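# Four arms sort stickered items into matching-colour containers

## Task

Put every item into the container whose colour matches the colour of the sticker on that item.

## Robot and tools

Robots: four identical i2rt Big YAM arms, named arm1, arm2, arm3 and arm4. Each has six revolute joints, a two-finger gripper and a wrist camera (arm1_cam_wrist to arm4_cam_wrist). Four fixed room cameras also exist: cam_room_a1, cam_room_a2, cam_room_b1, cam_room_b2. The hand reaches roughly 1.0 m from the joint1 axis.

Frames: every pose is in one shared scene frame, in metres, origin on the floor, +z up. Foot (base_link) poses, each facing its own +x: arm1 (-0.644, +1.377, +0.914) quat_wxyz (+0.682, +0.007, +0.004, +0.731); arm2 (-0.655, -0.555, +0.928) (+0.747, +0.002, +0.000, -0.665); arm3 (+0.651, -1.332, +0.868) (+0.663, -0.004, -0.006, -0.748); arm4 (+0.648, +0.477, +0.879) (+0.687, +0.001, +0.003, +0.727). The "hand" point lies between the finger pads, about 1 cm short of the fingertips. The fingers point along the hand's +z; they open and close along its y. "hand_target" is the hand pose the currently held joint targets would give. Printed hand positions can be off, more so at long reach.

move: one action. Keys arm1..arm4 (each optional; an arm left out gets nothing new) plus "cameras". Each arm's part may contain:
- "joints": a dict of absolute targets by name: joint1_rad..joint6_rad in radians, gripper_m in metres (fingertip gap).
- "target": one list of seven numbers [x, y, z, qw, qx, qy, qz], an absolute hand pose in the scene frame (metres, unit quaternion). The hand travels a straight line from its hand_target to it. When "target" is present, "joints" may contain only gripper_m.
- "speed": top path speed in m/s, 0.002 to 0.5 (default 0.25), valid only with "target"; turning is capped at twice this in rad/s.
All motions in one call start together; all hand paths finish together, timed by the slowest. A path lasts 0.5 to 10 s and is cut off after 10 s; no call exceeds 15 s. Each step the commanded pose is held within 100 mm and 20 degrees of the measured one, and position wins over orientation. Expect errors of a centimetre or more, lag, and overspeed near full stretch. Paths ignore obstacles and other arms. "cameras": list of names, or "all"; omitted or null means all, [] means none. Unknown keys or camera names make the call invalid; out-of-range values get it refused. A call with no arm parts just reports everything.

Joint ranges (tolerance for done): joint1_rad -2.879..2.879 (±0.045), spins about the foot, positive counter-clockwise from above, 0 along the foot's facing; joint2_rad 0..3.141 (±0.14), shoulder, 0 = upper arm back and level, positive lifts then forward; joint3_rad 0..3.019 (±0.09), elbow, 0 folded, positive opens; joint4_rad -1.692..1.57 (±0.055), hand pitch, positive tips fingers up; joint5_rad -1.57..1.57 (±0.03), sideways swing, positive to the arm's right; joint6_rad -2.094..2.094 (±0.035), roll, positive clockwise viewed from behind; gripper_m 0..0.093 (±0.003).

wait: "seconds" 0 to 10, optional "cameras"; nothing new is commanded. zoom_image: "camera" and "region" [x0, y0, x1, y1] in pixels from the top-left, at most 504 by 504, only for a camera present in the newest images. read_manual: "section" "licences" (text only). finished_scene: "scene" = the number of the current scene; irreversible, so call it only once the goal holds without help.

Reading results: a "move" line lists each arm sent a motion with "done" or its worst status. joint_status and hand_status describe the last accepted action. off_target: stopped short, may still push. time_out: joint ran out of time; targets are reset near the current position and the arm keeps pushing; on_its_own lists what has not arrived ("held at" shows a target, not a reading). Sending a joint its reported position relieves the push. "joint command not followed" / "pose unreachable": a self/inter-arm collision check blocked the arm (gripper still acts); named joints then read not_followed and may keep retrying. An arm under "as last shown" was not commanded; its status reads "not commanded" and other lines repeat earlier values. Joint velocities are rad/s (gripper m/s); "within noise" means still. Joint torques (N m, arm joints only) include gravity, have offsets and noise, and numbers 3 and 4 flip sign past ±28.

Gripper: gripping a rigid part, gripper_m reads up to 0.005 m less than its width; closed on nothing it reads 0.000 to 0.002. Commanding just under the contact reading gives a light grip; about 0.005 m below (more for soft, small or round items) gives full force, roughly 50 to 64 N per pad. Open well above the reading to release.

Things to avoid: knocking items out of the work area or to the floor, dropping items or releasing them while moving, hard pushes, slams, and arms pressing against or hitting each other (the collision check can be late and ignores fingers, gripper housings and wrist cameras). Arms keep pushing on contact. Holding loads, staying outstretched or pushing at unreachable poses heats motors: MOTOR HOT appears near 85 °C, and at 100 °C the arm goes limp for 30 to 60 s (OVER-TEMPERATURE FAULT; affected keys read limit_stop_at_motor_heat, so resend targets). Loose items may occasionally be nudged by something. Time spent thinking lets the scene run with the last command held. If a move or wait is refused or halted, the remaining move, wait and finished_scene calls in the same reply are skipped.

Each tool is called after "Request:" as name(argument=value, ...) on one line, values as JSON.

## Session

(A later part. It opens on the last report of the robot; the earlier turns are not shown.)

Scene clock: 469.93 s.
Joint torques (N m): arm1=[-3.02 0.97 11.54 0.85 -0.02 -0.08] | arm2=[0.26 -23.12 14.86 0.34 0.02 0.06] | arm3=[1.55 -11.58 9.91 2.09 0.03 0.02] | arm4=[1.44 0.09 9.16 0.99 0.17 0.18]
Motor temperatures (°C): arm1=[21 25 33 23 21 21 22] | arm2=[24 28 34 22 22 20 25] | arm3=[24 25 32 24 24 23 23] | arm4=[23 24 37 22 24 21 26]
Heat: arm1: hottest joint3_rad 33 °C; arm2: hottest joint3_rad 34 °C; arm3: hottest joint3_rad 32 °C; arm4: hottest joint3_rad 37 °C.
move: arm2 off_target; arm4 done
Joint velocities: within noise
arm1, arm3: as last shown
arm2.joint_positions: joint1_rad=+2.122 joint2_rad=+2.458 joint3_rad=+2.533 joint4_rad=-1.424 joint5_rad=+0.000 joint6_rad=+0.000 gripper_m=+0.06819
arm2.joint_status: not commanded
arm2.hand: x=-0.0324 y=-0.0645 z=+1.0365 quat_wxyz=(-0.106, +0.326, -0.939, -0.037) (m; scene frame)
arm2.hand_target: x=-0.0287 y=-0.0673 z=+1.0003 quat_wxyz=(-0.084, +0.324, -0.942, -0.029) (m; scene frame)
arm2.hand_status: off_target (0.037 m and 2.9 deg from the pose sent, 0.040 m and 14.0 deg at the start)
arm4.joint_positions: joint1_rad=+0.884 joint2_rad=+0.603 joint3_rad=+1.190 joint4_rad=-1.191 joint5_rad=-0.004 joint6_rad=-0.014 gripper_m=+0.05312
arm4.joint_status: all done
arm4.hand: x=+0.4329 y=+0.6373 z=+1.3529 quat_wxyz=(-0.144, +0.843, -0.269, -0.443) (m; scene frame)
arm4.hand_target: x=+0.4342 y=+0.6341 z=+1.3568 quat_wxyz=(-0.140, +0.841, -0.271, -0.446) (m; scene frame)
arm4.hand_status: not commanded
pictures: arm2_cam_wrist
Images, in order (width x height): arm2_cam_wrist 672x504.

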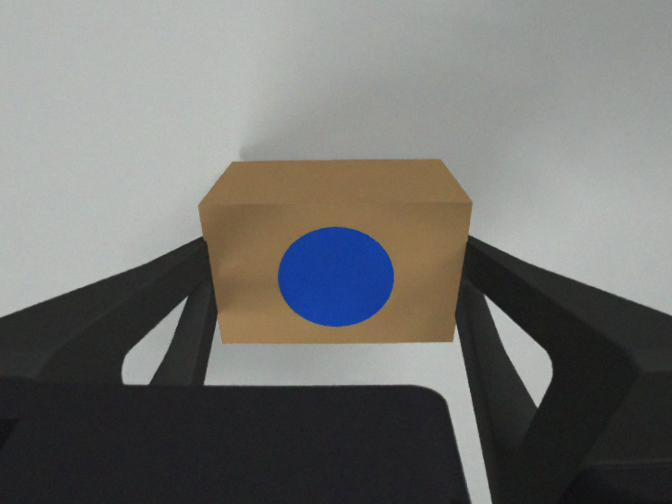

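Request:
move(arm2={"target":[-0.025,-0.069,0.983,-0.0824,0.3244,-0.9419,-0.0284],"speed":0.05}, arm4={"joints":{"joint1_rad":-1.627}}, cameras=["arm2_cam_wrist"])

Request:
move(arm2={"target":[-0.025,-0.069,0.968,-0.0824,0.3244,-0.9419,-0.0284],"speed":0.05}, arm4={"joints":{"joint2_rad":1.2,"joint3_rad":1.3,"joint4_rad":-0.85}}, cameras=["arm2_cam_wrist","arm4_cam_wrist"])

Scene clock: 477.37 s.
Joint torques (N m): arm1=[-2.49 0.91 11.36 0.88 -0.1 -0.03] | arm2=[0.09 -23.71 10.1 2.09 -0.03 0.02] | arm3=[1.55 -11.75 9.92 2.03 0.04 0.03] | arm4=[-0.09 0.44 9.07 1.02 0.1 0.18]
Motor temperatures (°C): arm1=[21 25 33 23 21 21 22] | arm2=[24 28 34 22 22 20 25] | arm3=[24 25 32 24 24 23 23] | arm4=[23 24 38 22 24 21 26]
Heat: arm1: hottest joint3_rad 33 °C; arm2: hottest joint3_rad 34 °C; arm3: hottest joint3_rad 32 °C; arm4: hottest joint3_rad 38 °C.
move: arm2 off_target; arm4 done
Joint velocities: within noise
arm1, arm3: as last shown
arm2.joint_positions: joint1_rad=+2.121 joint2_rad=+2.458 joint3_rad=+2.533 joint4_rad=-1.419 joint5_rad=+0.000 joint6_rad=+0.000 gripper_m=+0.06819
arm2.joint_status: not commanded
arm2.hand: x=-0.0310 y=-0.0641 z=+1.0368 quat_wxyz=(-0.108, +0.325, -0.939, -0.038) (m; scene frame)
arm2.hand_target: x=-0.0276 y=-0.0710 z=+0.9841 quat_wxyz=(-0.082, +0.324, -0.942, -0.028) (m; scene frame)
arm2.hand_status: off_target (0.054 m and 3.2 deg from the pose sent, 0.054 m and 2.9 deg at the start)
arm4.joint_positions: joint1_rad=-1.623 joint2_rad=+0.603 joint3_rad=+1.190 joint4_rad=-1.191 joint5_rad=+0.000 joint6_rad=-0.013 gripper_m=+0.05310
arm4.joint_status: all done
arm4.hand: x=+0.9189 y=+0.4797 z=+1.3512 quat_wxyz=(-0.463, +0.008, -0.886, +0.003) (m; scene frame)
arm4.hand_target: x=+0.9160 y=+0.4786 z=+1.3551 quat_wxyz=(-0.464, +0.001, -0.886, +0.001) (m; scene frame)
arm4.hand_status: not commanded
pictures: arm2_cam_wrist
Images, in order (width x height): arm2_cam_wrist 672x504.

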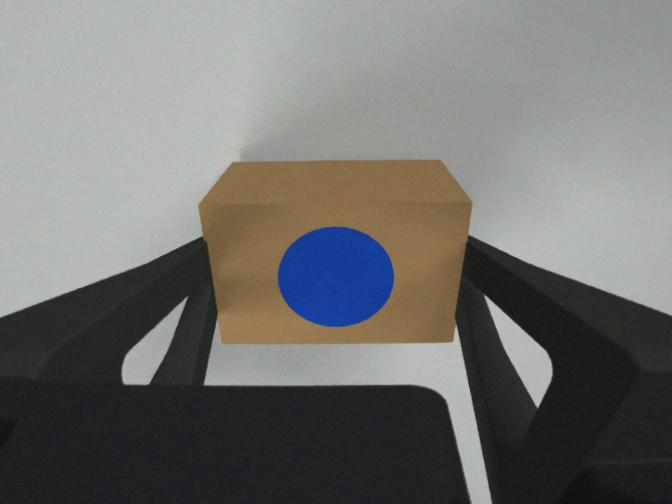

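Scene clock: 478.80 s.
Joint torques (N m): arm1=[-2.55 0.09 11.33 0.75 -0.02 -0.02] | arm2=[0.03 -23.77 7.77 2.51 0.08 0.02] | arm3=[1.61 -11.69 9.88 2.03 0.04 0.02] | arm4=[0.38 -11.69 10.85 1.8 0.11 0.14]
Motor temperatures (°C): arm1=[21 25 33 23 21 21 22] | arm2=[24 28 34 22 22 20 25] | arm3=[24 25 32 24 24 23 23] | arm4=[23 24 38 22 24 21 26]
Heat: arm1: hottest joint3_rad 33 °C; arm2: hottest joint3_rad 34 °C; arm3: hottest joint3_rad 32 °C; arm4: hottest joint3_rad 38 °C.
move: arm2 off_target; arm4 done
Joint velocities: within noise
arm1, arm3: as last shown
arm2.joint_positions: joint1_rad=+2.121 joint2_rad=+2.455 joint3_rad=+2.518 joint4_rad=-1.390 joint5_rad=-0.002 joint6_rad=+0.000 gripper_m=+0.06819
arm2.joint_status: not commanded
arm2.hand: x=-0.0282 y=-0.0614 z=+1.0345 quat_wxyz=(-0.116, +0.325, -0.938, -0.042) (m; scene frame)
arm2.hand_target: x=-0.0285 y=-0.0715 z=+0.9700 quat_wxyz=(-0.082, +0.324, -0.942, -0.029) (m; scene frame)
arm2.hand_status: off_target (0.067 m and 4.2 deg from the pose sent, 0.069 m and 3.2 deg at the start)
arm4.joint_positions: joint1_rad=-1.623 joint2_rad=+1.214 joint3_rad=+1.282 joint4_rad=-0.870 joint5_rad=+0.000 joint6_rad=-0.013 gripper_m=+0.05310
arm4.joint_status: all done
arm4.hand: x=+1.1548 y=+0.4803 z=+1.2351 quat_wxyz=(-0.373, +0.009, -0.928, +0.003) (m; scene frame)
arm4.hand_target: x=+1.1575 y=+0.4784 z=+1.2553 quat_wxyz=(-0.397, +0.001, -0.918, +0.001) (m; scene frame)
arm4.hand_status: not commanded
pictures: arm2_cam_wrist, arm4_cam_wrist
Images, in order (width x height): arm2_cam_wrist 672x504, arm4_cam_wrist 672x504.

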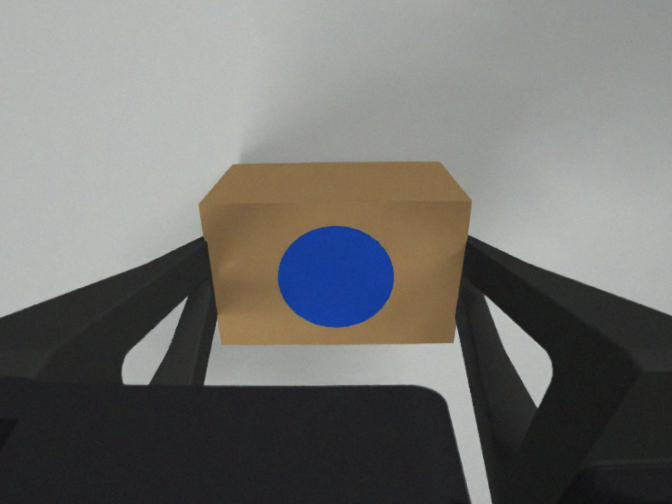

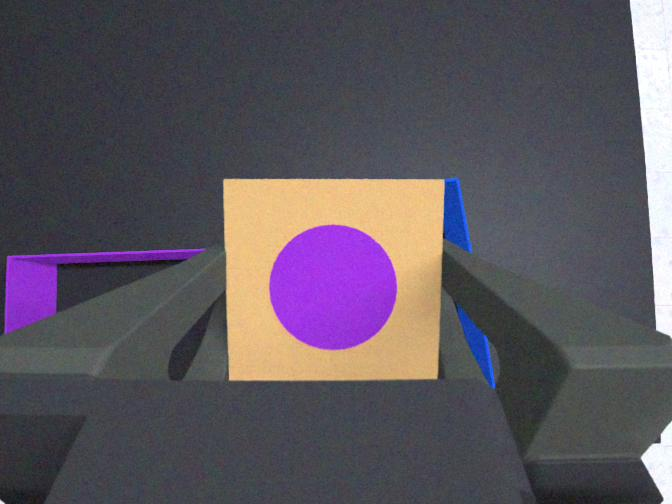

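Request:
move(arm2={"target":[-0.025,-0.069,1.008,-0.0824,0.3244,-0.9419,-0.0284],"speed":0.05}, cameras=[])

Request:
move(arm2={"joints":{"gripper_m":0.092}}, cameras=["arm2_cam_wrist"])

Scene clock: 485.10 s.
Joint torques (N m): arm1=[-2.67 0.79 11.52 0.91 -0.01 -0.03] | arm2=[0.03 -23.65 15.39 0.43 0.1 0.01] | arm3=[1.55 -11.69 9.89 2.04 0.04 0.03] | arm4=[0.15 -12.04 10.81 1.89 0.1 0.14]
Motor temperatures (°C): arm1=[21 25 33 23 21 21 22] | arm2=[24 28 33 22 22 20 25] | arm3=[24 25 32 24 24 23 23] | arm4=[23 24 37 22 24 21 26]
Heat: arm1: hottest joint3_rad 33 °C; arm2: hottest joint3_rad 33 °C; arm3: hottest joint3_rad 32 °C; arm4: hottest joint3_rad 37 °C.
move: arm2 off_target
Joint velocities: within noise
arm1, arm3, arm4: as last shown
arm2.joint_positions: joint1_rad=+2.121 joint2_rad=+2.468 joint3_rad=+2.554 joint4_rad=-1.450 joint5_rad=-0.002 joint6_rad=+0.000 gripper_m=+0.06819
arm2.joint_status: not commanded
arm2.hand: x=-0.0338 y=-0.0658 z=+1.0366 quat_wxyz=(-0.099, +0.326, -0.940, -0.036) (m; scene frame)
arm2.hand_target: x=-0.0264 y=-0.0700 z=+1.0083 quat_wxyz=(-0.084, +0.324, -0.942, -0.029) (m; scene frame)
arm2.hand_status: off_target (0.030 m and 2.1 deg from the pose sent, 0.028 m and 4.2 deg at the start)
pictures: none
No camera images: "cameras" was empty.

Scene clock: 485.80 s.
Joint torques (N m): arm1=[-2.96 0.44 11.51 0.77 -0.04 -0.03] | arm2=[-0.03 -25.23 15.31 0.62 0.1 0.02] | arm3=[1.32 -11.63 9.92 2 0.02 0.02] | arm4=[0.03 -12.1 10.67 1.69 0.08 0.17]
Motor temperatures (°C): arm1=[21 25 33 23 21 21 22] | arm2=[24 28 34 22 22 20 25] | arm3=[24 25 32 24 24 23 23] | arm4=[23 24 37 22 24 21 26]
Heat: arm1: hottest joint3_rad 33 °C; arm2: hottest joint3_rad 34 °C; arm3: hottest joint3_rad 32 °C; arm4: hottest joint3_rad 37 °C.
move: arm2 done
Joint velocities: within noise
arm1, arm3, arm4: as last shown
arm2.joint_positions: joint1_rad=+2.121 joint2_rad=+2.488 joint3_rad=+2.554 joint4_rad=-1.456 joint5_rad=-0.002 joint6_rad=+0.000 gripper_m=+0.09192
arm2.joint_status: all done
arm2.hand: x=-0.0355 y=-0.0671 z=+1.0214 quat_wxyz=(-0.087, +0.326, -0.941, -0.032) (m; scene frame)
arm2.hand_target: x=-0.0264 y=-0.0700 z=+1.0082 quat_wxyz=(-0.084, +0.324, -0.942, -0.029) (m; scene frame)
arm2.hand_status: not commanded
pictures: arm2_cam_wrist
Images, in order (width x height): arm2_cam_wrist 672x504.

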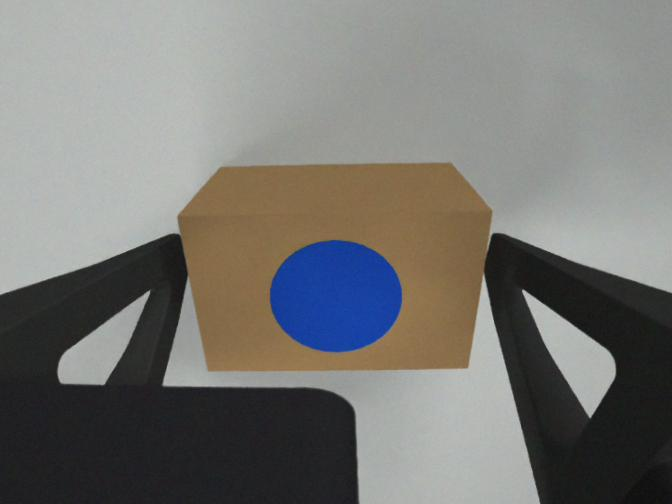

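Request:
move(arm2={"target":[-0.035,-0.072,1.10,-0.0824,0.3244,-0.9419,-0.0284],"speed":0.1}, arm4={"joints":{"joint1_rad":-1.157,"joint2_rad":1.0,"joint3_rad":1.1}}, cameras=["arm2_cam_wrist","arm4_cam_wrist"])

Scene clock: 498.27 s.
Joint torques (N m): arm1=[-2.84 0.97 11.41 0.84 -0.03 -0.07] | arm2=[0.44 -25.58 14.74 0.68 0.13 0.07] | arm3=[1.55 -11.63 9.89 2.04 0.04 0.03] | arm4=[0.79 -6.71 9.54 1.65 0.14 0.14]
Motor temperatures (°C): arm1=[21 25 33 23 21 21 22] | arm2=[24 28 37 22 22 20 24] | arm3=[24 25 32 24 24 23 23] | arm4=[23 24 37 22 24 21 26]
Heat: arm1: hottest joint3_rad 33 °C; arm2: hottest joint3_rad 37 °C; arm3: hottest joint3_rad 32 °C; arm4: hottest joint3_rad 37 °C.
move: arm2 off_target; arm4 done
Joint velocities: within noise
arm1, arm3: as last shown
arm2.joint_positions: joint1_rad=+2.121 joint2_rad=+2.499 joint3_rad=+2.813 joint4_rad=-1.670 joint5_rad=-0.002 joint6_rad=+0.000 gripper_m=+0.09192
arm2.joint_status: not commanded
arm2.hand: x=-0.0418 y=-0.0722 z=+1.1111 quat_wxyz=(-0.102, +0.326, -0.939, -0.037) (m; scene frame)
arm2.hand_target: x=-0.0360 y=-0.0727 z=+1.0996 quat_wxyz=(-0.100, +0.324, -0.940, -0.034) (m; scene frame)
arm2.hand_status: off_target (0.013 m and 2.5 deg from the pose sent, 0.079 m and 0.7 deg at the start; a joint's target at an end of its range on 19 of 43 steps)
arm4.joint_positions: joint1_rad=-1.157 joint2_rad=+0.998 joint3_rad=+1.101 joint4_rad=-0.863 joint5_rad=-0.002 joint6_rad=-0.012 gripper_m=+0.05311
arm4.joint_status: all done
arm4.hand: x=+1.0347 y=+0.6739 z=+1.2320 quat_wxyz=(-0.381, +0.220, -0.893, -0.089) (m; scene frame)
arm4.hand_target: x=+1.0370 y=+0.6750 z=+1.2330 quat_wxyz=(-0.385, +0.214, -0.893, -0.092) (m; scene frame)
arm4.hand_status: not commanded
pictures: arm2_cam_wrist, arm4_cam_wrist
Images, in order (width x height): arm2_cam_wrist 672x504, arm4_cam_wrist 672x504.

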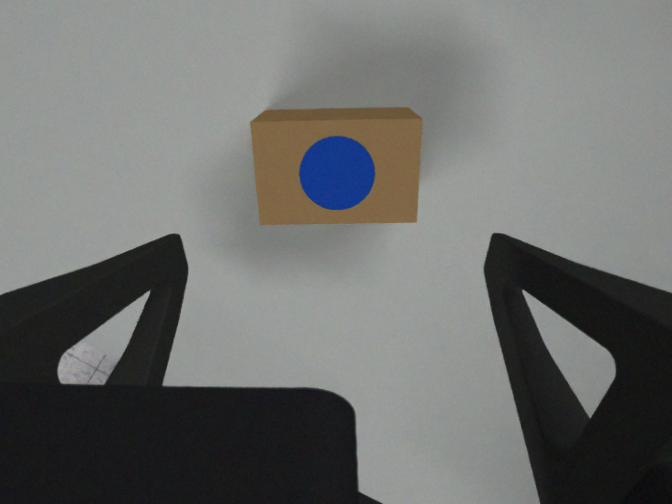

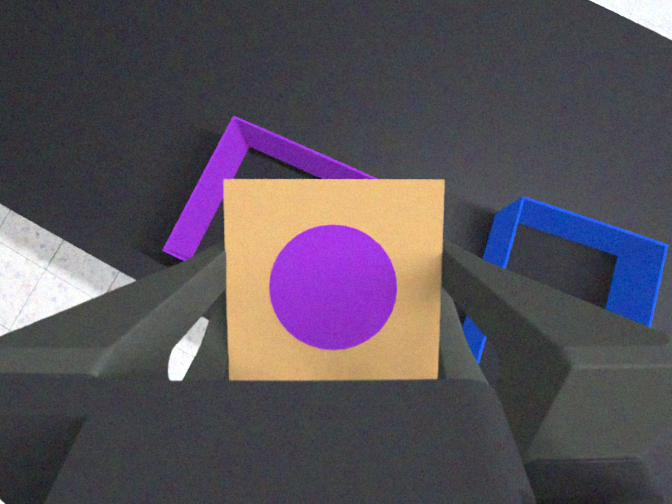

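Request:
move(arm2={"target":[-0.25,-0.24,1.16,-0.1642,0.3206,-0.9311,-0.0565],"speed":0.2}, arm4={"target":[1.045,0.71,1.05,-0.1677,0.2549,-0.9512,-0.0449],"speed":0.2}, cameras=["arm4_cam_wrist","cam_room_a2"])

Scene clock: 542.73 s.
Joint torques (N m): arm1=[-2.32 0.79 11.44 0.88 -0.04 -0.07] | arm2=[0.26 -14.04 10.37 2.13 0.12 0.07] | arm3=[1.67 -11.75 9.91 2.04 0.04 0.04] | arm4=[1.44 -11.11 8.88 0.36 0.03 0.16]
Motor temperatures (°C): arm1=[21 24 33 23 21 21 22] | arm2=[23 31 39 22 22 20 24] | arm3=[24 25 32 24 24 23 23] | arm4=[23 23 39 22 24 21 27]
Heat: arm1: hottest joint3_rad 33 °C; arm2: hottest joint3_rad 39 °C; arm3: hottest joint3_rad 32 °C; arm4: hottest joint3_rad 39 °C.
move: arm2 off_target; arm4 done
Joint velocities: within noise
arm1, arm3: as last shown
arm2.joint_positions: joint1_rad=+2.121 joint2_rad=+1.463 joint3_rad=+1.350 joint4_rad=-1.103 joint5_rad=-0.002 joint6_rad=+0.000 gripper_m=+0.09192
arm2.joint_status: not commanded
arm2.hand: x=-0.2520 y=-0.2381 z=+1.1705 quat_wxyz=(-0.168, +0.322, -0.930, -0.060) (m; scene frame)
arm2.hand_target: x=-0.2502 y=-0.2400 z=+1.1601 quat_wxyz=(-0.164, +0.321, -0.931, -0.057) (m; scene frame)
arm2.hand_status: off_target (0.011 m and 0.6 deg from the pose sent, 0.272 m and 7.6 deg at the start)
arm4.joint_positions: joint1_rad=-1.104 joint2_rad=+1.351 joint3_rad=+1.059 joint4_rad=-0.912 joint5_rad=+0.003 joint6_rad=-0.006 gripper_m=+0.05311
arm4.joint_status: not commanded
arm4.hand: x=+1.0472 y=+0.7064 z=+1.0518 quat_wxyz=(-0.174, +0.257, -0.950, -0.044) (m; scene frame)
arm4.hand_target: x=+1.0450 y=+0.7099 z=+1.0501 quat_wxyz=(-0.168, +0.255, -0.951, -0.045) (m; scene frame)
arm4.hand_status: done (0.005 m and 0.8 deg from the pose sent, 0.186 m and 26.2 deg at the start)
pictures: arm4_cam_wrist, cam_room_a2
Images, in order (width x height): arm4_cam_wrist 672x504, cam_room_a2 672x504.

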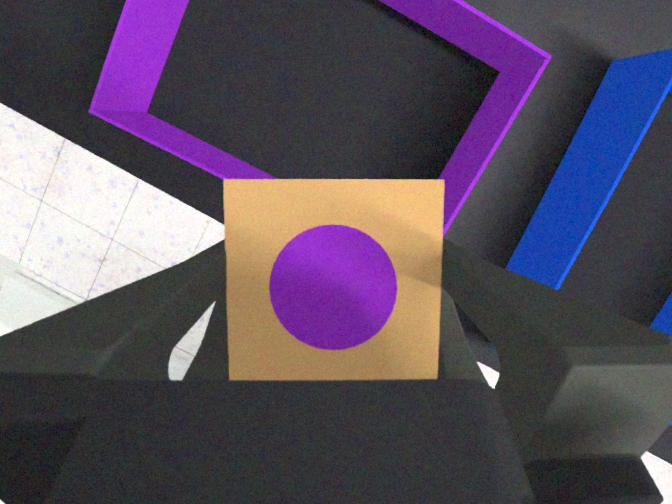

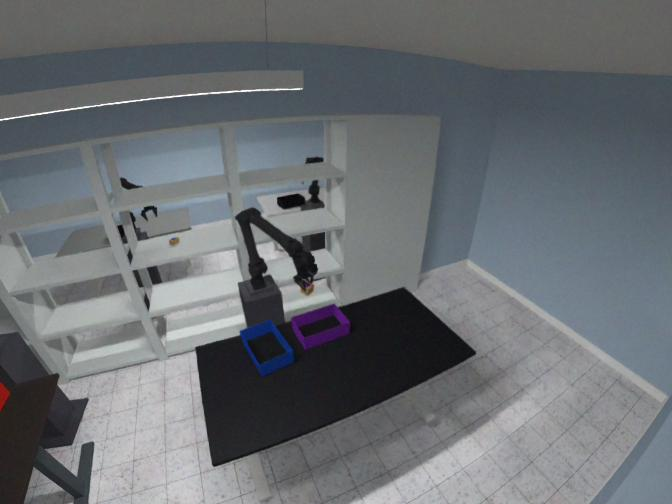

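Request:
move(arm4={"target":[1.08,0.725,0.95,-0.1677,0.2549,-0.9512,-0.0449],"speed":0.2}, arm2={"target":[-0.41,-0.36,1.18,-0.1642,0.3206,-0.9311,-0.0565],"speed":0.25}, cameras=["arm4_cam_wrist","cam_room_a2"])

Request:
zoom_image(camera="cam_room_a2", region=[220, 220, 400, 390])

Scene clock: 556.83 s.
Joint torques (N m): arm1=[-2.96 0.79 11.36 0.79 -0.05 -0.04] | arm2=[1.44 -5.19 10.56 1.01 0.14 0.18] | arm3=[1.55 -11.75 9.81 2.06 0.04 0.03] | arm4=[0.56 -12.98 7.68 1.06 0 0.08]
Motor temperatures (°C): arm1=[21 24 34 23 21 21 21] | arm2=[23 30 36 22 22 20 24] | arm3=[24 25 32 24 24 23 23] | arm4=[23 23 37 22 24 21 27]
Heat: arm1: hottest joint3_rad 34 °C; arm2: hottest joint3_rad 36 °C; arm3: hottest joint3_rad 32 °C; arm4: hottest joint3_rad 37 °C.
move: arm2 off_target; arm4 done
Joint velocities: within noise
arm1.joint_positions: joint1_rad=-2.248 joint2_rad=+0.707 joint3_rad=+0.899 joint4_rad=-1.212 joint5_rad=-0.008 joint6_rad=+0.003 gripper_m=+0.09196
arm1.joint_status: not commanded
arm1.hand: x=-0.4075 y=+1.2163 z=+1.2013 quat_wxyz=(-0.253, -0.288, -0.920, +0.078) (m; scene frame)
arm1.hand_target: x=-0.4099 y=+1.2151 z=+1.2000 quat_wxyz=(-0.247, -0.290, -0.921, +0.078) (m; scene frame)
arm1.hand_status: not commanded
arm2.joint_positions: joint1_rad=+2.123 joint2_rad=+0.921 joint3_rad=+0.963 joint4_rad=-1.233 joint5_rad=+0.003 joint6_rad=+0.002 gripper_m=+0.09192
arm2.joint_status: not commanded
arm2.hand: x=-0.4043 y=-0.3589 z=+1.1902 quat_wxyz=(-0.180, +0.321, -0.928, -0.062) (m; scene frame)
arm2.hand_target: x=-0.4100 y=-0.3601 z=+1.1802 quat_wxyz=(-0.164, +0.321, -0.931, -0.056) (m; scene frame)
arm2.hand_status: off_target (0.012 m and 2.0 deg from the pose sent, 0.200 m and 0.6 deg at the start)
arm3.joint_positions: joint1_rad=+1.685 joint2_rad=+1.212 joint3_rad=+1.297 joint4_rad=-0.866 joint5_rad=+0.000 joint6_rad=-0.008 gripper_m=+0.09398
arm3.joint_status: not commanded
arm3.hand: x=+1.1583 y=-1.3304 z=+1.2360 quat_wxyz=(-0.385, +0.003, -0.923, +0.009) (m; scene frame)
arm3.hand_target: x=+1.1585 y=-1.3276 z=+1.2468 quat_wxyz=(-0.400, +0.002, -0.917, +0.007) (m; scene frame)
arm3.hand_status: not commanded
arm4.joint_positions: joint1_rad=-1.104 joint2_rad=+1.557 joint3_rad=+1.004 joint4_rad=-0.666 joint5_rad=+0.001 joint6_rad=-0.006 gripper_m=+0.05311
arm4.joint_status: not commanded
arm4.hand: x=+1.0770 y=+0.7239 z=+0.9550 quat_wxyz=(-0.167, +0.258, -0.951, -0.043) (m; scene frame)
arm4.hand_target: x=+1.0799 y=+0.7249 z=+0.9500 quat_wxyz=(-0.168, +0.255, -0.951, -0.045) (m; scene frame)
arm4.hand_status: done (0.006 m and 0.4 deg from the pose sent, 0.108 m and 0.8 deg at the start)
pictures: arm4_cam_wrist, cam_room_a2
Images, in order (width x height): arm4_cam_wrist 672x504, cam_room_a2 672x504.

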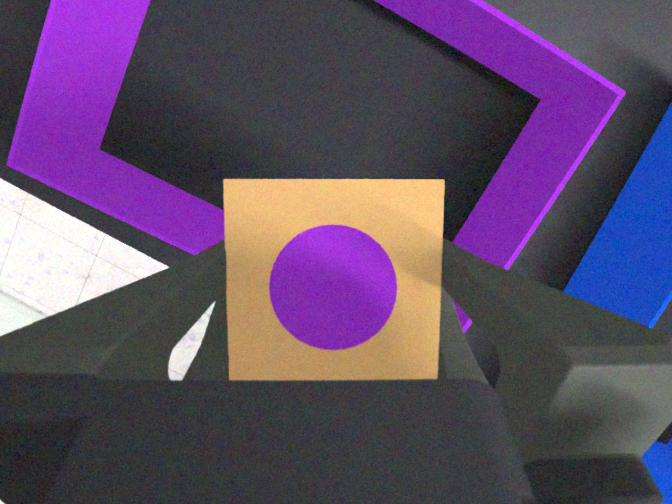

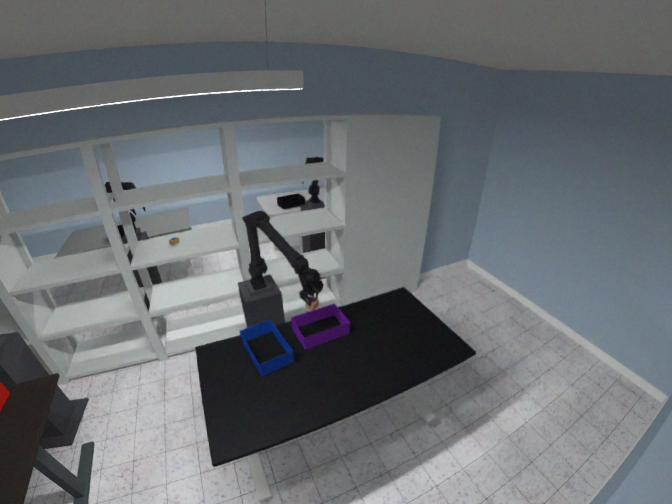

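Scaled by 2.800.

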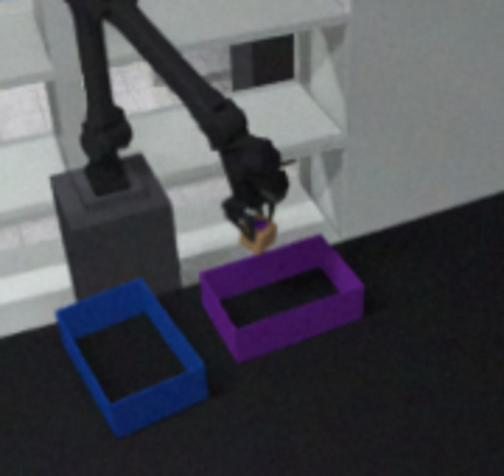

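Request:
move(arm4={"target":[1.10,0.75,0.87,-0.2090,0.2527,-0.9430,-0.0560],"speed":0.15}, arm2={"joints":{"joint2_rad":0.6,"joint3_rad":1.2,"joint4_rad":-1.2}}, cameras=["arm4_cam_wrist","cam_room_a2"])

Request:
zoom_image(camera="cam_room_a2", region=[220, 220, 400, 390])

Scene clock: 566.93 s.
Joint torques (N m): arm1=[-2.49 0.44 11.47 0.85 -0.06 -0.03] | arm2=[1.55 -0.21 11.04 2.76 0.13 0.17] | arm3=[1.44 -11.75 9.87 2.06 0.03 0.03] | arm4=[1.2 -14.74 6.53 1.33 0.23 0.18]
Motor temperatures (°C): arm1=[21 24 34 23 21 21 21] | arm2=[23 29 35 22 22 20 24] | arm3=[24 25 32 24 24 23 23] | arm4=[23 23 36 22 24 21 27]
Heat: arm1: hottest joint3_rad 34 °C; arm2: hottest joint3_rad 35 °C; arm3: hottest joint3_rad 32 °C; arm4: hottest joint3_rad 36 °C.
move: arm2 done; arm4 done
Joint velocities: within noise
arm1, arm3: as last shown
arm2.joint_positions: joint1_rad=+2.123 joint2_rad=+0.599 joint3_rad=+1.197 joint4_rad=-1.209 joint5_rad=+0.003 joint6_rad=+0.002 gripper_m=+0.09192
arm2.joint_status: all done
arm2.hand: x=-0.4479 y=-0.3937 z=+1.4031 quat_wxyz=(-0.438, +0.289, -0.838, -0.152) (m; scene frame)
arm2.hand_target: x=-0.4481 y=-0.3912 z=+1.4062 quat_wxyz=(-0.441, +0.287, -0.836, -0.157) (m; scene frame)
arm2.hand_status: not commanded
arm4.joint_positions: joint1_rad=-1.088 joint2_rad=+1.741 joint3_rad=+0.951 joint4_rad=-0.344 joint5_rad=+0.006 joint6_rad=+0.007 gripper_m=+0.05311
arm4.joint_status: not commanded
arm4.hand: x=+1.0997 y=+0.7461 z=+0.8743 quat_wxyz=(-0.207, +0.256, -0.943, -0.055) (m; scene frame)
arm4.hand_target: x=+1.0999 y=+0.7500 z=+0.8701 quat_wxyz=(-0.209, +0.253, -0.943, -0.056) (m; scene frame)
arm4.hand_status: done (0.006 m and 0.5 deg from the pose sent, 0.092 m and 5.2 deg at the start)
pictures: arm4_cam_wrist, cam_room_a2
Images, in order (width x height): arm4_cam_wrist 672x504, cam_room_a2 672x504.

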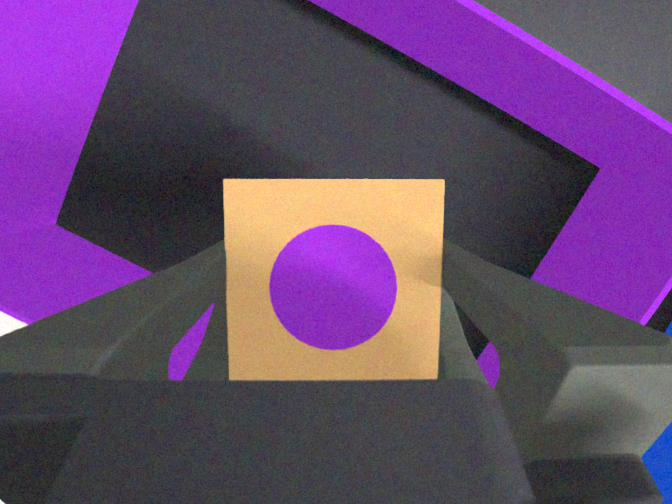

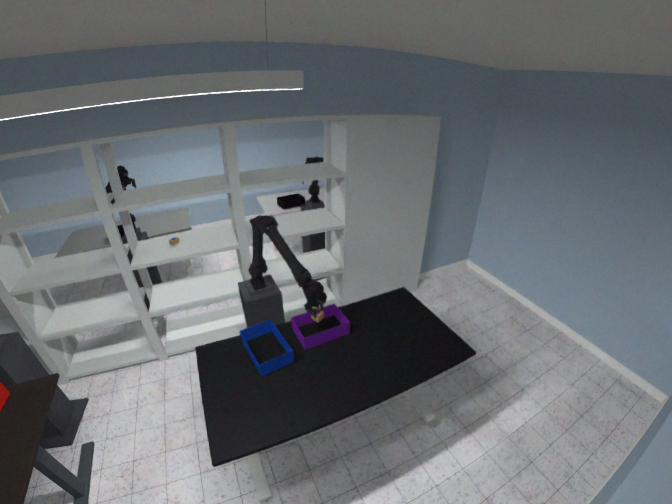

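Scaled by 2.800.

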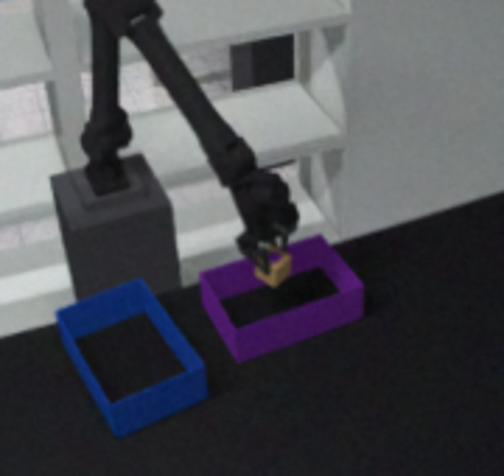

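Request:
move(arm4={"target":[1.108,0.759,0.81,-0.2090,0.2527,-0.9430,-0.0560],"speed":0.1}, cameras=["arm4_cam_wrist"])

Request:
move(arm4={"target":[1.108,0.759,0.79,-0.2090,0.2527,-0.9430,-0.0560],"speed":0.05}, cameras=["cam_room_a2"])

Request:
zoom_image(camera="cam_room_a2", region=[220, 220, 400, 390])

Scene clock: 574.33 s.
Joint torques (N m): arm1=[-2.37 0.91 11.41 0.84 -0.03 0] | arm2=[1.49 -0.26 11.03 2.76 0.14 0.18] | arm3=[1.49 -11.81 9.92 2.02 0.03 0.02] | arm4=[1.79 -15.85 6.3 1.26 0.24 0.16]
Motor temperatures (°C): arm1=[21 24 34 23 21 21 21] | arm2=[23 28 35 22 22 20 23] | arm3=[24 25 32 24 24 23 23] | arm4=[22 23 35 22 24 21 27]
Heat: arm1: hottest joint3_rad 34 °C; arm2: hottest joint3_rad 35 °C; arm3: hottest joint3_rad 32 °C; arm4: hottest joint3_rad 35 °C.
move: arm4 done
Joint velocities: within noise
arm1, arm2, arm3: as last shown
arm4.joint_positions: joint1_rad=-1.082 joint2_rad=+1.890 joint3_rad=+0.951 joint4_rad=-0.202 joint5_rad=+0.009 joint6_rad=+0.014 gripper_m=+0.05311
arm4.joint_status: not commanded
arm4.hand: x=+1.1044 y=+0.7519 z=+0.8129 quat_wxyz=(-0.203, +0.256, -0.944, -0.054) (m; scene frame)
arm4.hand_target: x=+1.1077 y=+0.7590 z=+0.8101 quat_wxyz=(-0.209, +0.253, -0.943, -0.056) (m; scene frame)
arm4.hand_status: done (0.008 m and 0.8 deg from the pose sent, 0.066 m and 0.5 deg at the start)
pictures: arm4_cam_wrist
Images, in order (width x height): arm4_cam_wrist 672x504.

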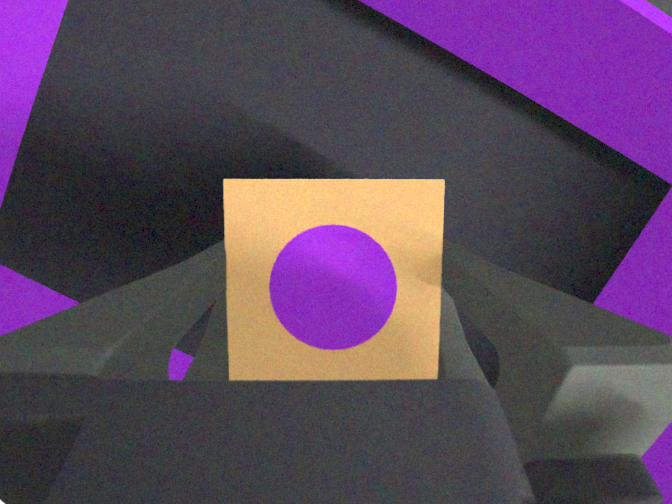

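Scene clock: 575.30 s.
Joint torques (N m): arm1=[-3.19 0.91 11.3 0.84 -0.07 -0.06] | arm2=[1.55 -0.15 11.06 2.77 0.14 0.18] | arm3=[1.55 -11.81 9.91 2.04 0.04 0.03] | arm4=[1.61 -15.5 5.82 1.25 0.19 0.19]
Motor temperatures (°C): arm1=[21 24 34 23 21 21 21] | arm2=[23 28 35 22 22 20 23] | arm3=[24 25 32 24 24 23 23] | arm4=[22 23 35 22 24 21 27]
Heat: arm1: hottest joint3_rad 34 °C; arm2: hottest joint3_rad 35 °C; arm3: hottest joint3_rad 32 °C; arm4: hottest joint3_rad 35 °C.
move: arm4 done
Joint velocities: within noise
arm1, arm2, arm3: as last shown
arm4.joint_positions: joint1_rad=-1.082 joint2_rad=+1.932 joint3_rad=+0.951 joint4_rad=-0.152 joint5_rad=+0.009 joint6_rad=+0.014 gripper_m=+0.05311
arm4.joint_status: not commanded
arm4.hand: x=+1.1066 y=+0.7532 z=+0.7965 quat_wxyz=(-0.207, +0.256, -0.943, -0.055) (m; scene frame)
arm4.hand_target: x=+1.1078 y=+0.7590 z=+0.7902 quat_wxyz=(-0.209, +0.253, -0.943, -0.056) (m; scene frame)
arm4.hand_status: done (0.009 m and 0.4 deg from the pose sent, 0.024 m and 0.8 deg at the start)
pictures: cam_room_a2
Images, in order (width x height): cam_room_a2 672x504.

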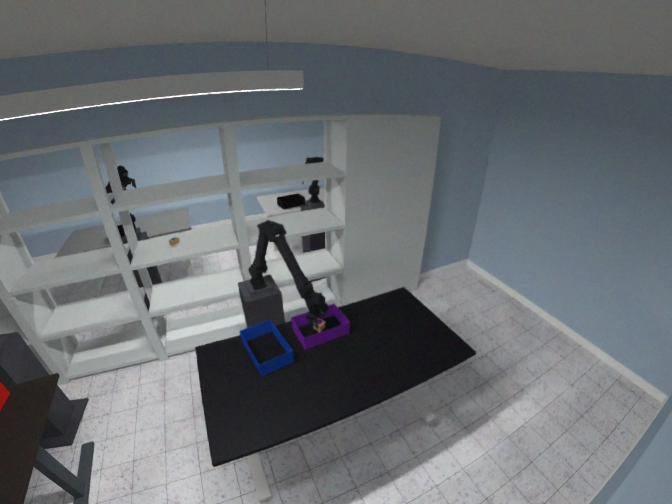

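Scaled by 2.800.

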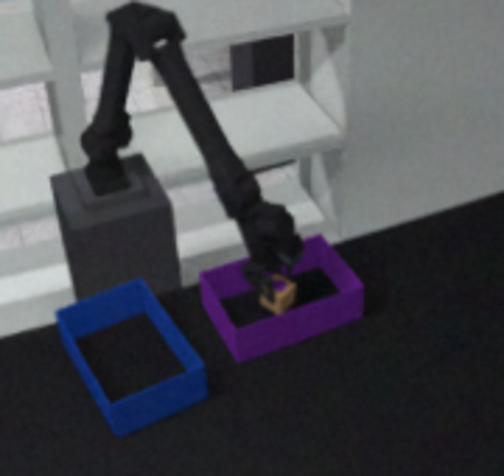

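Request:
move(arm4={"target":[1.108,0.759,0.775,-0.2090,0.2527,-0.9430,-0.0560],"speed":0.05}, cameras=[])

Request:
move(arm4={"target":[1.108,0.759,0.76,-0.2090,0.2527,-0.9430,-0.0560],"speed":0.05}, cameras=["arm4_cam_wrist"])

Scene clock: 579.67 s.
Joint torques (N m): arm1=[-2.9 0.62 11.43 1.01 -0.06 -0.05] | arm2=[1.61 -0.09 11.04 2.74 0.13 0.18] | arm3=[1.49 -11.81 9.87 2.02 0.02 0.02] | arm4=[1.26 -15.74 5.67 1.33 0.21 0.15]
Motor temperatures (°C): arm1=[21 24 34 23 21 21 21] | arm2=[23 28 36 22 22 20 23] | arm3=[24 25 32 24 24 23 23] | arm4=[22 23 35 22 24 21 27]
Heat: arm1: hottest joint3_rad 34 °C; arm2: hottest joint3_rad 36 °C; arm3: hottest joint3_rad 32 °C; arm4: hottest joint3_rad 35 °C.
move: arm4 done
Joint velocities: within noise
arm1, arm2, arm3: as last shown
arm4.joint_positions: joint1_rad=-1.082 joint2_rad=+1.967 joint3_rad=+0.951 joint4_rad=-0.116 joint5_rad=+0.009 joint6_rad=+0.014 gripper_m=+0.05311
arm4.joint_status: not commanded
arm4.hand: x=+1.1068 y=+0.7534 z=+0.7822 quat_wxyz=(-0.207, +0.255, -0.943, -0.055) (m; scene frame)
arm4.hand_target: x=+1.1077 y=+0.7589 z=+0.7751 quat_wxyz=(-0.209, +0.253, -0.943, -0.056) (m; scene frame)
arm4.hand_status: done (0.009 m and 0.4 deg from the pose sent, 0.022 m and 0.4 deg at the start)
pictures: none
No camera images: "cameras" was empty.

Scene clock: 580.63 s.
Joint torques (N m): arm1=[-2.55 0.73 11.48 0.75 0.01 -0.01] | arm2=[1.61 -0.21 11.06 2.76 0.14 0.18] | arm3=[1.61 -11.69 9.89 2.06 0.03 0.02] | arm4=[1.44 -15.62 5.52 1.36 0.22 0.19]
Motor temperatures (°C): arm1=[21 24 34 23 21 21 21] | arm2=[23 28 36 22 22 20 23] | arm3=[24 25 32 24 24 23 23] | arm4=[22 23 35 22 24 21 27]
Heat: arm1: hottest joint3_rad 34 °C; arm2: hottest joint3_rad 36 °C; arm3: hottest joint3_rad 32 °C; arm4: hottest joint3_rad 35 °C.
move: arm4 done
Joint velocities: within noise
arm1, arm2, arm3: as last shown
arm4.joint_positions: joint1_rad=-1.082 joint2_rad=+2.004 joint3_rad=+0.951 joint4_rad=-0.081 joint5_rad=+0.009 joint6_rad=+0.014 gripper_m=+0.05311
arm4.joint_status: not commanded
arm4.hand: x=+1.1061 y=+0.7529 z=+0.7668 quat_wxyz=(-0.206, +0.255, -0.943, -0.055) (m; scene frame)
arm4.hand_target: x=+1.1077 y=+0.7589 z=+0.7601 quat_wxyz=(-0.209, +0.253, -0.943, -0.056) (m; scene frame)
arm4.hand_status: done (0.009 m and 0.5 deg from the pose sent, 0.023 m and 0.4 deg at the start)
pictures: arm4_cam_wrist
Images, in order (width x height): arm4_cam_wrist 672x504.

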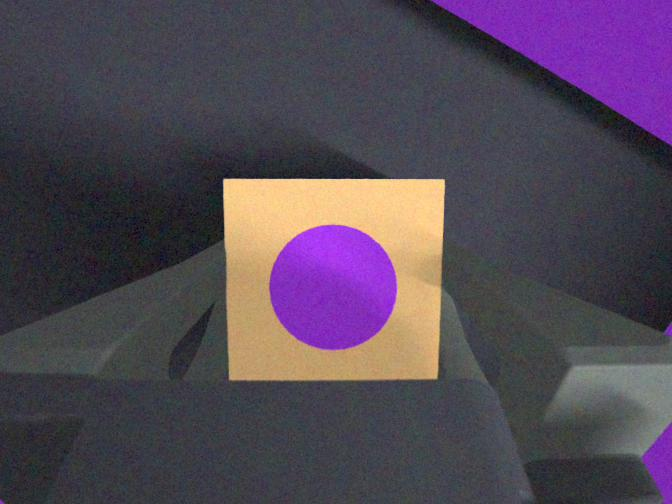

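Request:
move(arm4={"target":[1.108,0.759,0.745,-0.2090,0.2527,-0.9430,-0.0560],"speed":0.05}, cameras=[])

Request:
move(arm4={"target":[1.108,0.759,0.73,-0.2090,0.2527,-0.9430,-0.0560],"speed":0.05}, cameras=["arm4_cam_wrist"])

Scene clock: 584.53 s.
Joint torques (N m): arm1=[-3.08 1.32 11.33 0.68 -0.03 -0.02] | arm2=[1.49 -0.15 11.03 2.76 0.13 0.18] | arm3=[1.49 -11.69 9.89 2.06 0.04 0.03] | arm4=[1.44 -14.1 5.55 1.16 0.23 0.15]
Motor temperatures (°C): arm1=[21 24 34 23 21 21 21] | arm2=[23 28 36 22 22 20 23] | arm3=[24 25 32 24 24 23 23] | arm4=[22 23 34 22 24 21 27]
Heat: arm1: hottest joint3_rad 34 °C; arm2: hottest joint3_rad 36 °C; arm3: hottest joint3_rad 32 °C; arm4: hottest joint3_rad 34 °C.
move: arm4 off_target
Joint velocities: within noise
arm1, arm2, arm3: as last shown
arm4.joint_positions: joint1_rad=-1.082 joint2_rad=+2.018 joint3_rad=+0.951 joint4_rad=-0.040 joint5_rad=+0.009 joint6_rad=+0.016 gripper_m=+0.05311
arm4.joint_status: not commanded
arm4.hand: x=+1.1110 y=+0.7559 z=+0.7639 quat_wxyz=(-0.219, +0.254, -0.940, -0.058) (m; scene frame)
arm4.hand_target: x=+1.1073 y=+0.7586 z=+0.7456 quat_wxyz=(-0.209, +0.253, -0.943, -0.056) (m; scene frame)
arm4.hand_status: off_target (0.019 m and 1.2 deg from the pose sent, 0.023 m and 0.5 deg at the start)
pictures: none
No camera images: "cameras" was empty.

Scene clock: 585.50 s.
Joint torques (N m): arm1=[-2.32 0.44 11.33 0.81 -0.05 -0.02] | arm2=[1.44 -0.09 11.03 2.76 0.13 0.19] | arm3=[1.61 -11.75 9.85 2.03 0.03 0.03] | arm4=[1.79 -12.34 5.45 0.77 0.2 0.15]
Motor temperatures (°C): arm1=[21 24 34 23 21 21 21] | arm2=[23 28 36 22 22 20 23] | arm3=[24 25 32 24 24 23 23] | arm4=[22 23 34 22 24 21 27]
Heat: arm1: hottest joint3_rad 34 °C; arm2: hottest joint3_rad 36 °C; arm3: hottest joint3_rad 32 °C; arm4: hottest joint3_rad 34 °C.
move: arm4 off_target
Joint velocities: within noise
arm1, arm2, arm3: as last shown
arm4.joint_positions: joint1_rad=-1.082 joint2_rad=+2.031 joint3_rad=+0.954 joint4_rad=+0.002 joint5_rad=+0.009 joint6_rad=+0.017 gripper_m=+0.05311
arm4.joint_status: not commanded
arm4.hand: x=+1.1173 y=+0.7597 z=+0.7626 quat_wxyz=(-0.234, +0.253, -0.937, -0.063) (m; scene frame)
arm4.hand_target: x=+1.1063 y=+0.7579 z=+0.7317 quat_wxyz=(-0.209, +0.253, -0.943, -0.056) (m; scene frame)
arm4.hand_status: off_target (0.034 m and 3.0 deg from the pose sent, 0.034 m and 1.2 deg at the start)
pictures: arm4_cam_wrist
Images, in order (width x height): arm4_cam_wrist 672x504.

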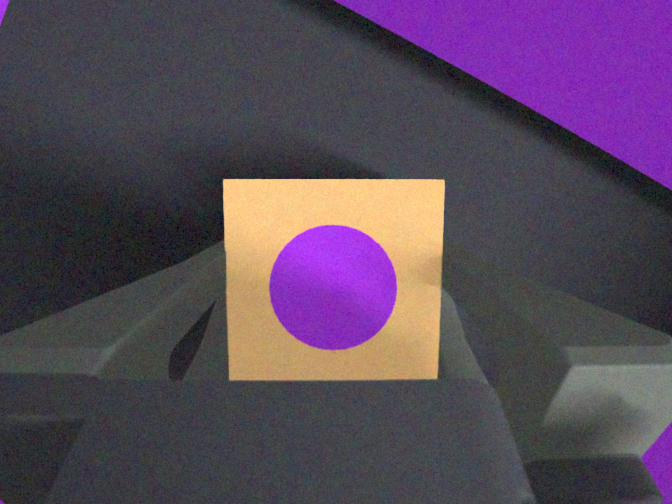

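Request:
move(arm4={"target":[1.112,0.757,0.755,-0.2090,0.2527,-0.9430,-0.0560],"speed":0.05}, cameras=[])

Request:
move(arm4={"joints":{"gripper_m":0.09}}, cameras=["arm4_cam_wrist"])

Request:
move(arm4={"target":[1.10,0.752,0.93,-0.2090,0.2527,-0.9430,-0.0560],"speed":0.2}, cameras=["arm4_cam_wrist"])

Scene clock: 590.60 s.
Joint torques (N m): arm1=[-3.02 0.79 11.52 0.9 -0.07 -0.09] | arm2=[1.38 -0.09 11.06 2.74 0.13 0.18] | arm3=[1.38 -11.87 9.88 2.04 0.04 0.01] | arm4=[0.67 -17.26 5.03 -0.02 0.1 0.07]
Motor temperatures (°C): arm1=[21 24 34 23 21 21 21] | arm2=[23 28 36 22 22 20 23] | arm3=[24 25 32 24 24 23 23] | arm4=[22 23 34 22 24 21 27]
Heat: arm1: hottest joint3_rad 34 °C; arm2: hottest joint3_rad 36 °C; arm3: hottest joint3_rad 32 °C; arm4: hottest joint3_rad 34 °C.
move: arm4 done
Joint velocities: within noise
arm1.joint_positions: joint1_rad=-2.248 joint2_rad=+0.707 joint3_rad=+0.899 joint4_rad=-1.212 joint5_rad=-0.008 joint6_rad=+0.003 gripper_m=+0.09196
arm1.joint_status: not commanded
arm1.hand: x=-0.4075 y=+1.2163 z=+1.2013 quat_wxyz=(-0.253, -0.288, -0.920, +0.078) (m; scene frame)
arm1.hand_target: x=-0.4099 y=+1.2151 z=+1.2000 quat_wxyz=(-0.247, -0.290, -0.921, +0.078) (m; scene frame)
arm1.hand_status: not commanded
arm2: as last shown
arm3.joint_positions: joint1_rad=+1.685 joint2_rad=+1.212 joint3_rad=+1.297 joint4_rad=-0.866 joint5_rad=+0.000 joint6_rad=-0.008 gripper_m=+0.09398
arm3.joint_status: not commanded
arm3.hand: x=+1.1583 y=-1.3304 z=+1.2360 quat_wxyz=(-0.385, +0.003, -0.923, +0.009) (m; scene frame)
arm3.hand_target: x=+1.1585 y=-1.3276 z=+1.2468 quat_wxyz=(-0.400, +0.002, -0.917, +0.007) (m; scene frame)
arm3.hand_status: not commanded
arm4.joint_positions: joint1_rad=-1.082 joint2_rad=+2.030 joint3_rad=+0.965 joint4_rad=-0.030 joint5_rad=+0.009 joint6_rad=+0.017 gripper_m=+0.05311
arm4.joint_status: not commanded
arm4.hand: x=+1.1171 y=+0.7596 z=+0.7631 quat_wxyz=(-0.225, +0.253, -0.939, -0.060) (m; scene frame)
arm4.hand_target: x=+1.1119 y=+0.7570 z=+0.7551 quat_wxyz=(-0.209, +0.253, -0.943, -0.056) (m; scene frame)
arm4.hand_status: done (0.010 m and 1.9 deg from the pose sent, 0.010 m and 3.0 deg at the start)
pictures: none
No camera images: "cameras" was empty.

Scene clock: 591.17 s.
Joint torques (N m): arm1=[-2.73 0.15 11.41 0.92 -0.02 -0.02] | arm2=[1.49 -0.03 11.02 2.77 0.14 0.18] | arm3=[1.44 -11.69 9.91 2.03 0.03 0.02] | arm4=[0.73 -16.97 5.09 0.39 0.11 0.06]
Motor temperatures (°C): arm1=[21 24 34 23 21 21 21] | arm2=[23 28 36 22 22 20 23] | arm3=[24 25 32 24 24 23 23] | arm4=[22 23 34 22 24 21 27]
Heat: arm1: hottest joint3_rad 34 °C; arm2: hottest joint3_rad 36 °C; arm3: hottest joint3_rad 32 °C; arm4: hottest joint3_rad 34 °C.
move: arm4 done
Joint velocities: within noise
arm1, arm3: as last shown
arm2.joint_positions: joint1_rad=+2.123 joint2_rad=+0.599 joint3_rad=+1.197 joint4_rad=-1.209 joint5_rad=+0.003 joint6_rad=+0.002 gripper_m=+0.09192
arm2.joint_status: not commanded
arm2.hand: x=-0.4479 y=-0.3937 z=+1.4031 quat_wxyz=(-0.438, +0.289, -0.838, -0.152) (m; scene frame)
arm2.hand_target: x=-0.4481 y=-0.3912 z=+1.4062 quat_wxyz=(-0.441, +0.287, -0.836, -0.157) (m; scene frame)
arm2.hand_status: not commanded
arm4.joint_positions: joint1_rad=-1.082 joint2_rad=+2.030 joint3_rad=+0.965 joint4_rad=-0.045 joint5_rad=+0.009 joint6_rad=+0.017 gripper_m=+0.08992
arm4.joint_status: all done
arm4.hand: x=+1.1143 y=+0.7579 z=+0.7615 quat_wxyz=(-0.218, +0.254, -0.941, -0.058) (m; scene frame)
arm4.hand_target: x=+1.1118 y=+0.7570 z=+0.7551 quat_wxyz=(-0.209, +0.253, -0.943, -0.056) (m; scene frame)
arm4.hand_status: not commanded
pictures: arm4_cam_wrist
Images, in order (width x height): arm4_cam_wrist 672x504.

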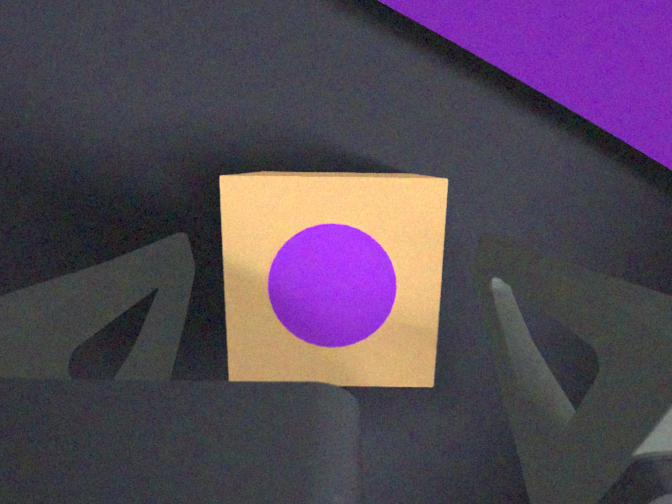

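Scene clock: 592.70 s.
Joint torques (N m): arm1=[-2.2 0.91 11.41 0.77 -0.03 -0.05] | arm2=[1.55 -0.03 11.03 2.76 0.13 0.18] | arm3=[1.61 -11.69 9.88 2.09 0.04 0.02] | arm4=[0.73 -15.09 9.98 0.28 0.16 0.12]
Motor temperatures (°C): arm1=[21 24 34 23 21 21 21] | arm2=[23 27 36 23 22 20 23] | arm3=[24 25 32 24 24 23 23] | arm4=[22 23 34 22 24 21 27]
Heat: arm1: hottest joint3_rad 34 °C; arm2: hottest joint3_rad 36 °C; arm3: hottest joint3_rad 32 °C; arm4: hottest joint3_rad 34 °C.
move: arm4 off_target
Joint velocities: within noise
arm1, arm2, arm3: as last shown
arm4.joint_positions: joint1_rad=-1.082 joint2_rad=+1.641 joint3_rad=+0.964 joint4_rad=-0.480 joint5_rad=+0.009 joint6_rad=+0.017 gripper_m=+0.08992
arm4.joint_status: not commanded
arm4.hand: x=+1.0872 y=+0.7415 z=+0.9148 quat_wxyz=(-0.195, +0.255, -0.946, -0.052) (m; scene frame)
arm4.hand_target: x=+1.0994 y=+0.7518 z=+0.9302 quat_wxyz=(-0.209, +0.253, -0.943, -0.056) (m; scene frame)
arm4.hand_status: off_target (0.023 m and 1.7 deg from the pose sent, 0.169 m and 1.1 deg at the start)
pictures: arm4_cam_wrist
Images, in order (width x height): arm4_cam_wrist 672x504.

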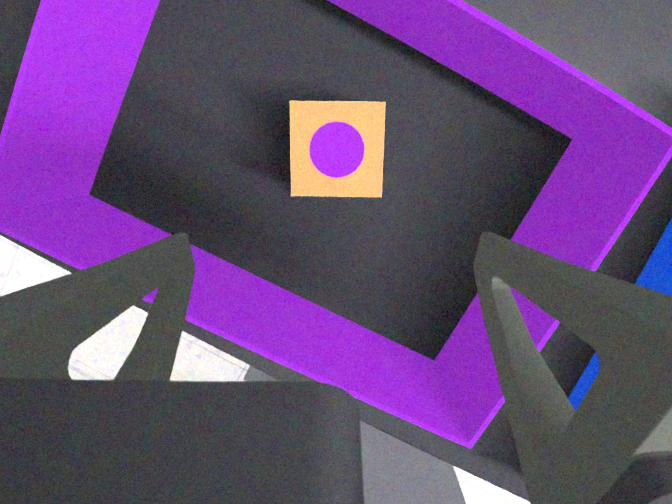

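Request:
move(arm4={"joints":{"joint1_rad":-1.7,"joint2_rad":1.0,"joint3_rad":1.2,"joint4_rad":-0.9,"joint5_rad":0,"joint6_rad":0}}, cameras=["arm4_cam_wrist"])

Scene clock: 599.27 s.
Joint torques (N m): arm1=[-2.78 0.97 11.34 0.75 -0.03 -0.02] | arm2=[1.49 -0.09 11.02 2.78 0.14 0.17] | arm3=[1.61 -11.81 9.88 2.02 0.04 0.03] | arm4=[-0.03 -6.12 10.81 0.81 0 -0.06]
Motor temperatures (°C): arm1=[21 24 34 23 21 21 21] | arm2=[23 27 36 23 22 20 23] | arm3=[24 25 32 24 24 23 23] | arm4=[22 23 34 22 24 21 26]
Heat: arm1: hottest joint3_rad 34 °C; arm2: hottest joint3_rad 36 °C; arm3: hottest joint3_rad 32 °C; arm4: hottest joint3_rad 34 °C.
move: arm4 done
Joint velocities: within noise
arm1, arm2, arm3: as last shown
arm4.joint_positions: joint1_rad=-1.694 joint2_rad=+0.987 joint3_rad=+1.181 joint4_rad=-0.889 joint5_rad=+0.002 joint6_rad=+0.012 gripper_m=+0.08992
arm4.joint_status: all done
arm4.hand: x=+1.0824 y=+0.4489 z=+1.2774 quat_wxyz=(-0.422, -0.036, -0.906, +0.014) (m; scene frame)
arm4.hand_target: x=+1.0853 y=+0.4465 z=+1.2804 quat_wxyz=(-0.419, -0.032, -0.907, +0.017) (m; scene frame)
arm4.hand_status: not commanded
pictures: arm4_cam_wrist
Images, in order (width x height): arm4_cam_wrist 672x504.

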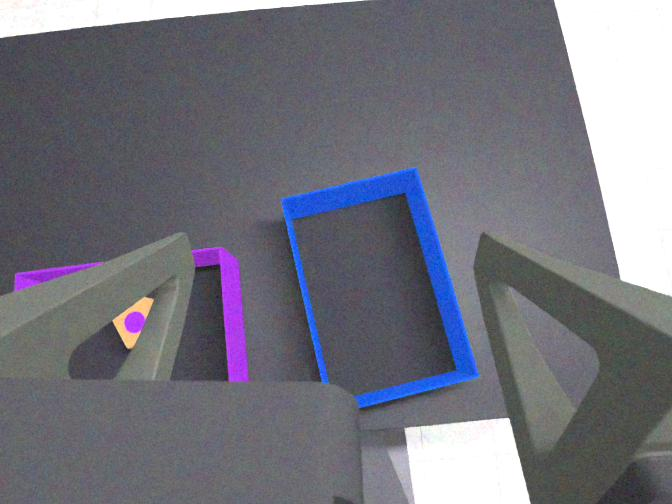

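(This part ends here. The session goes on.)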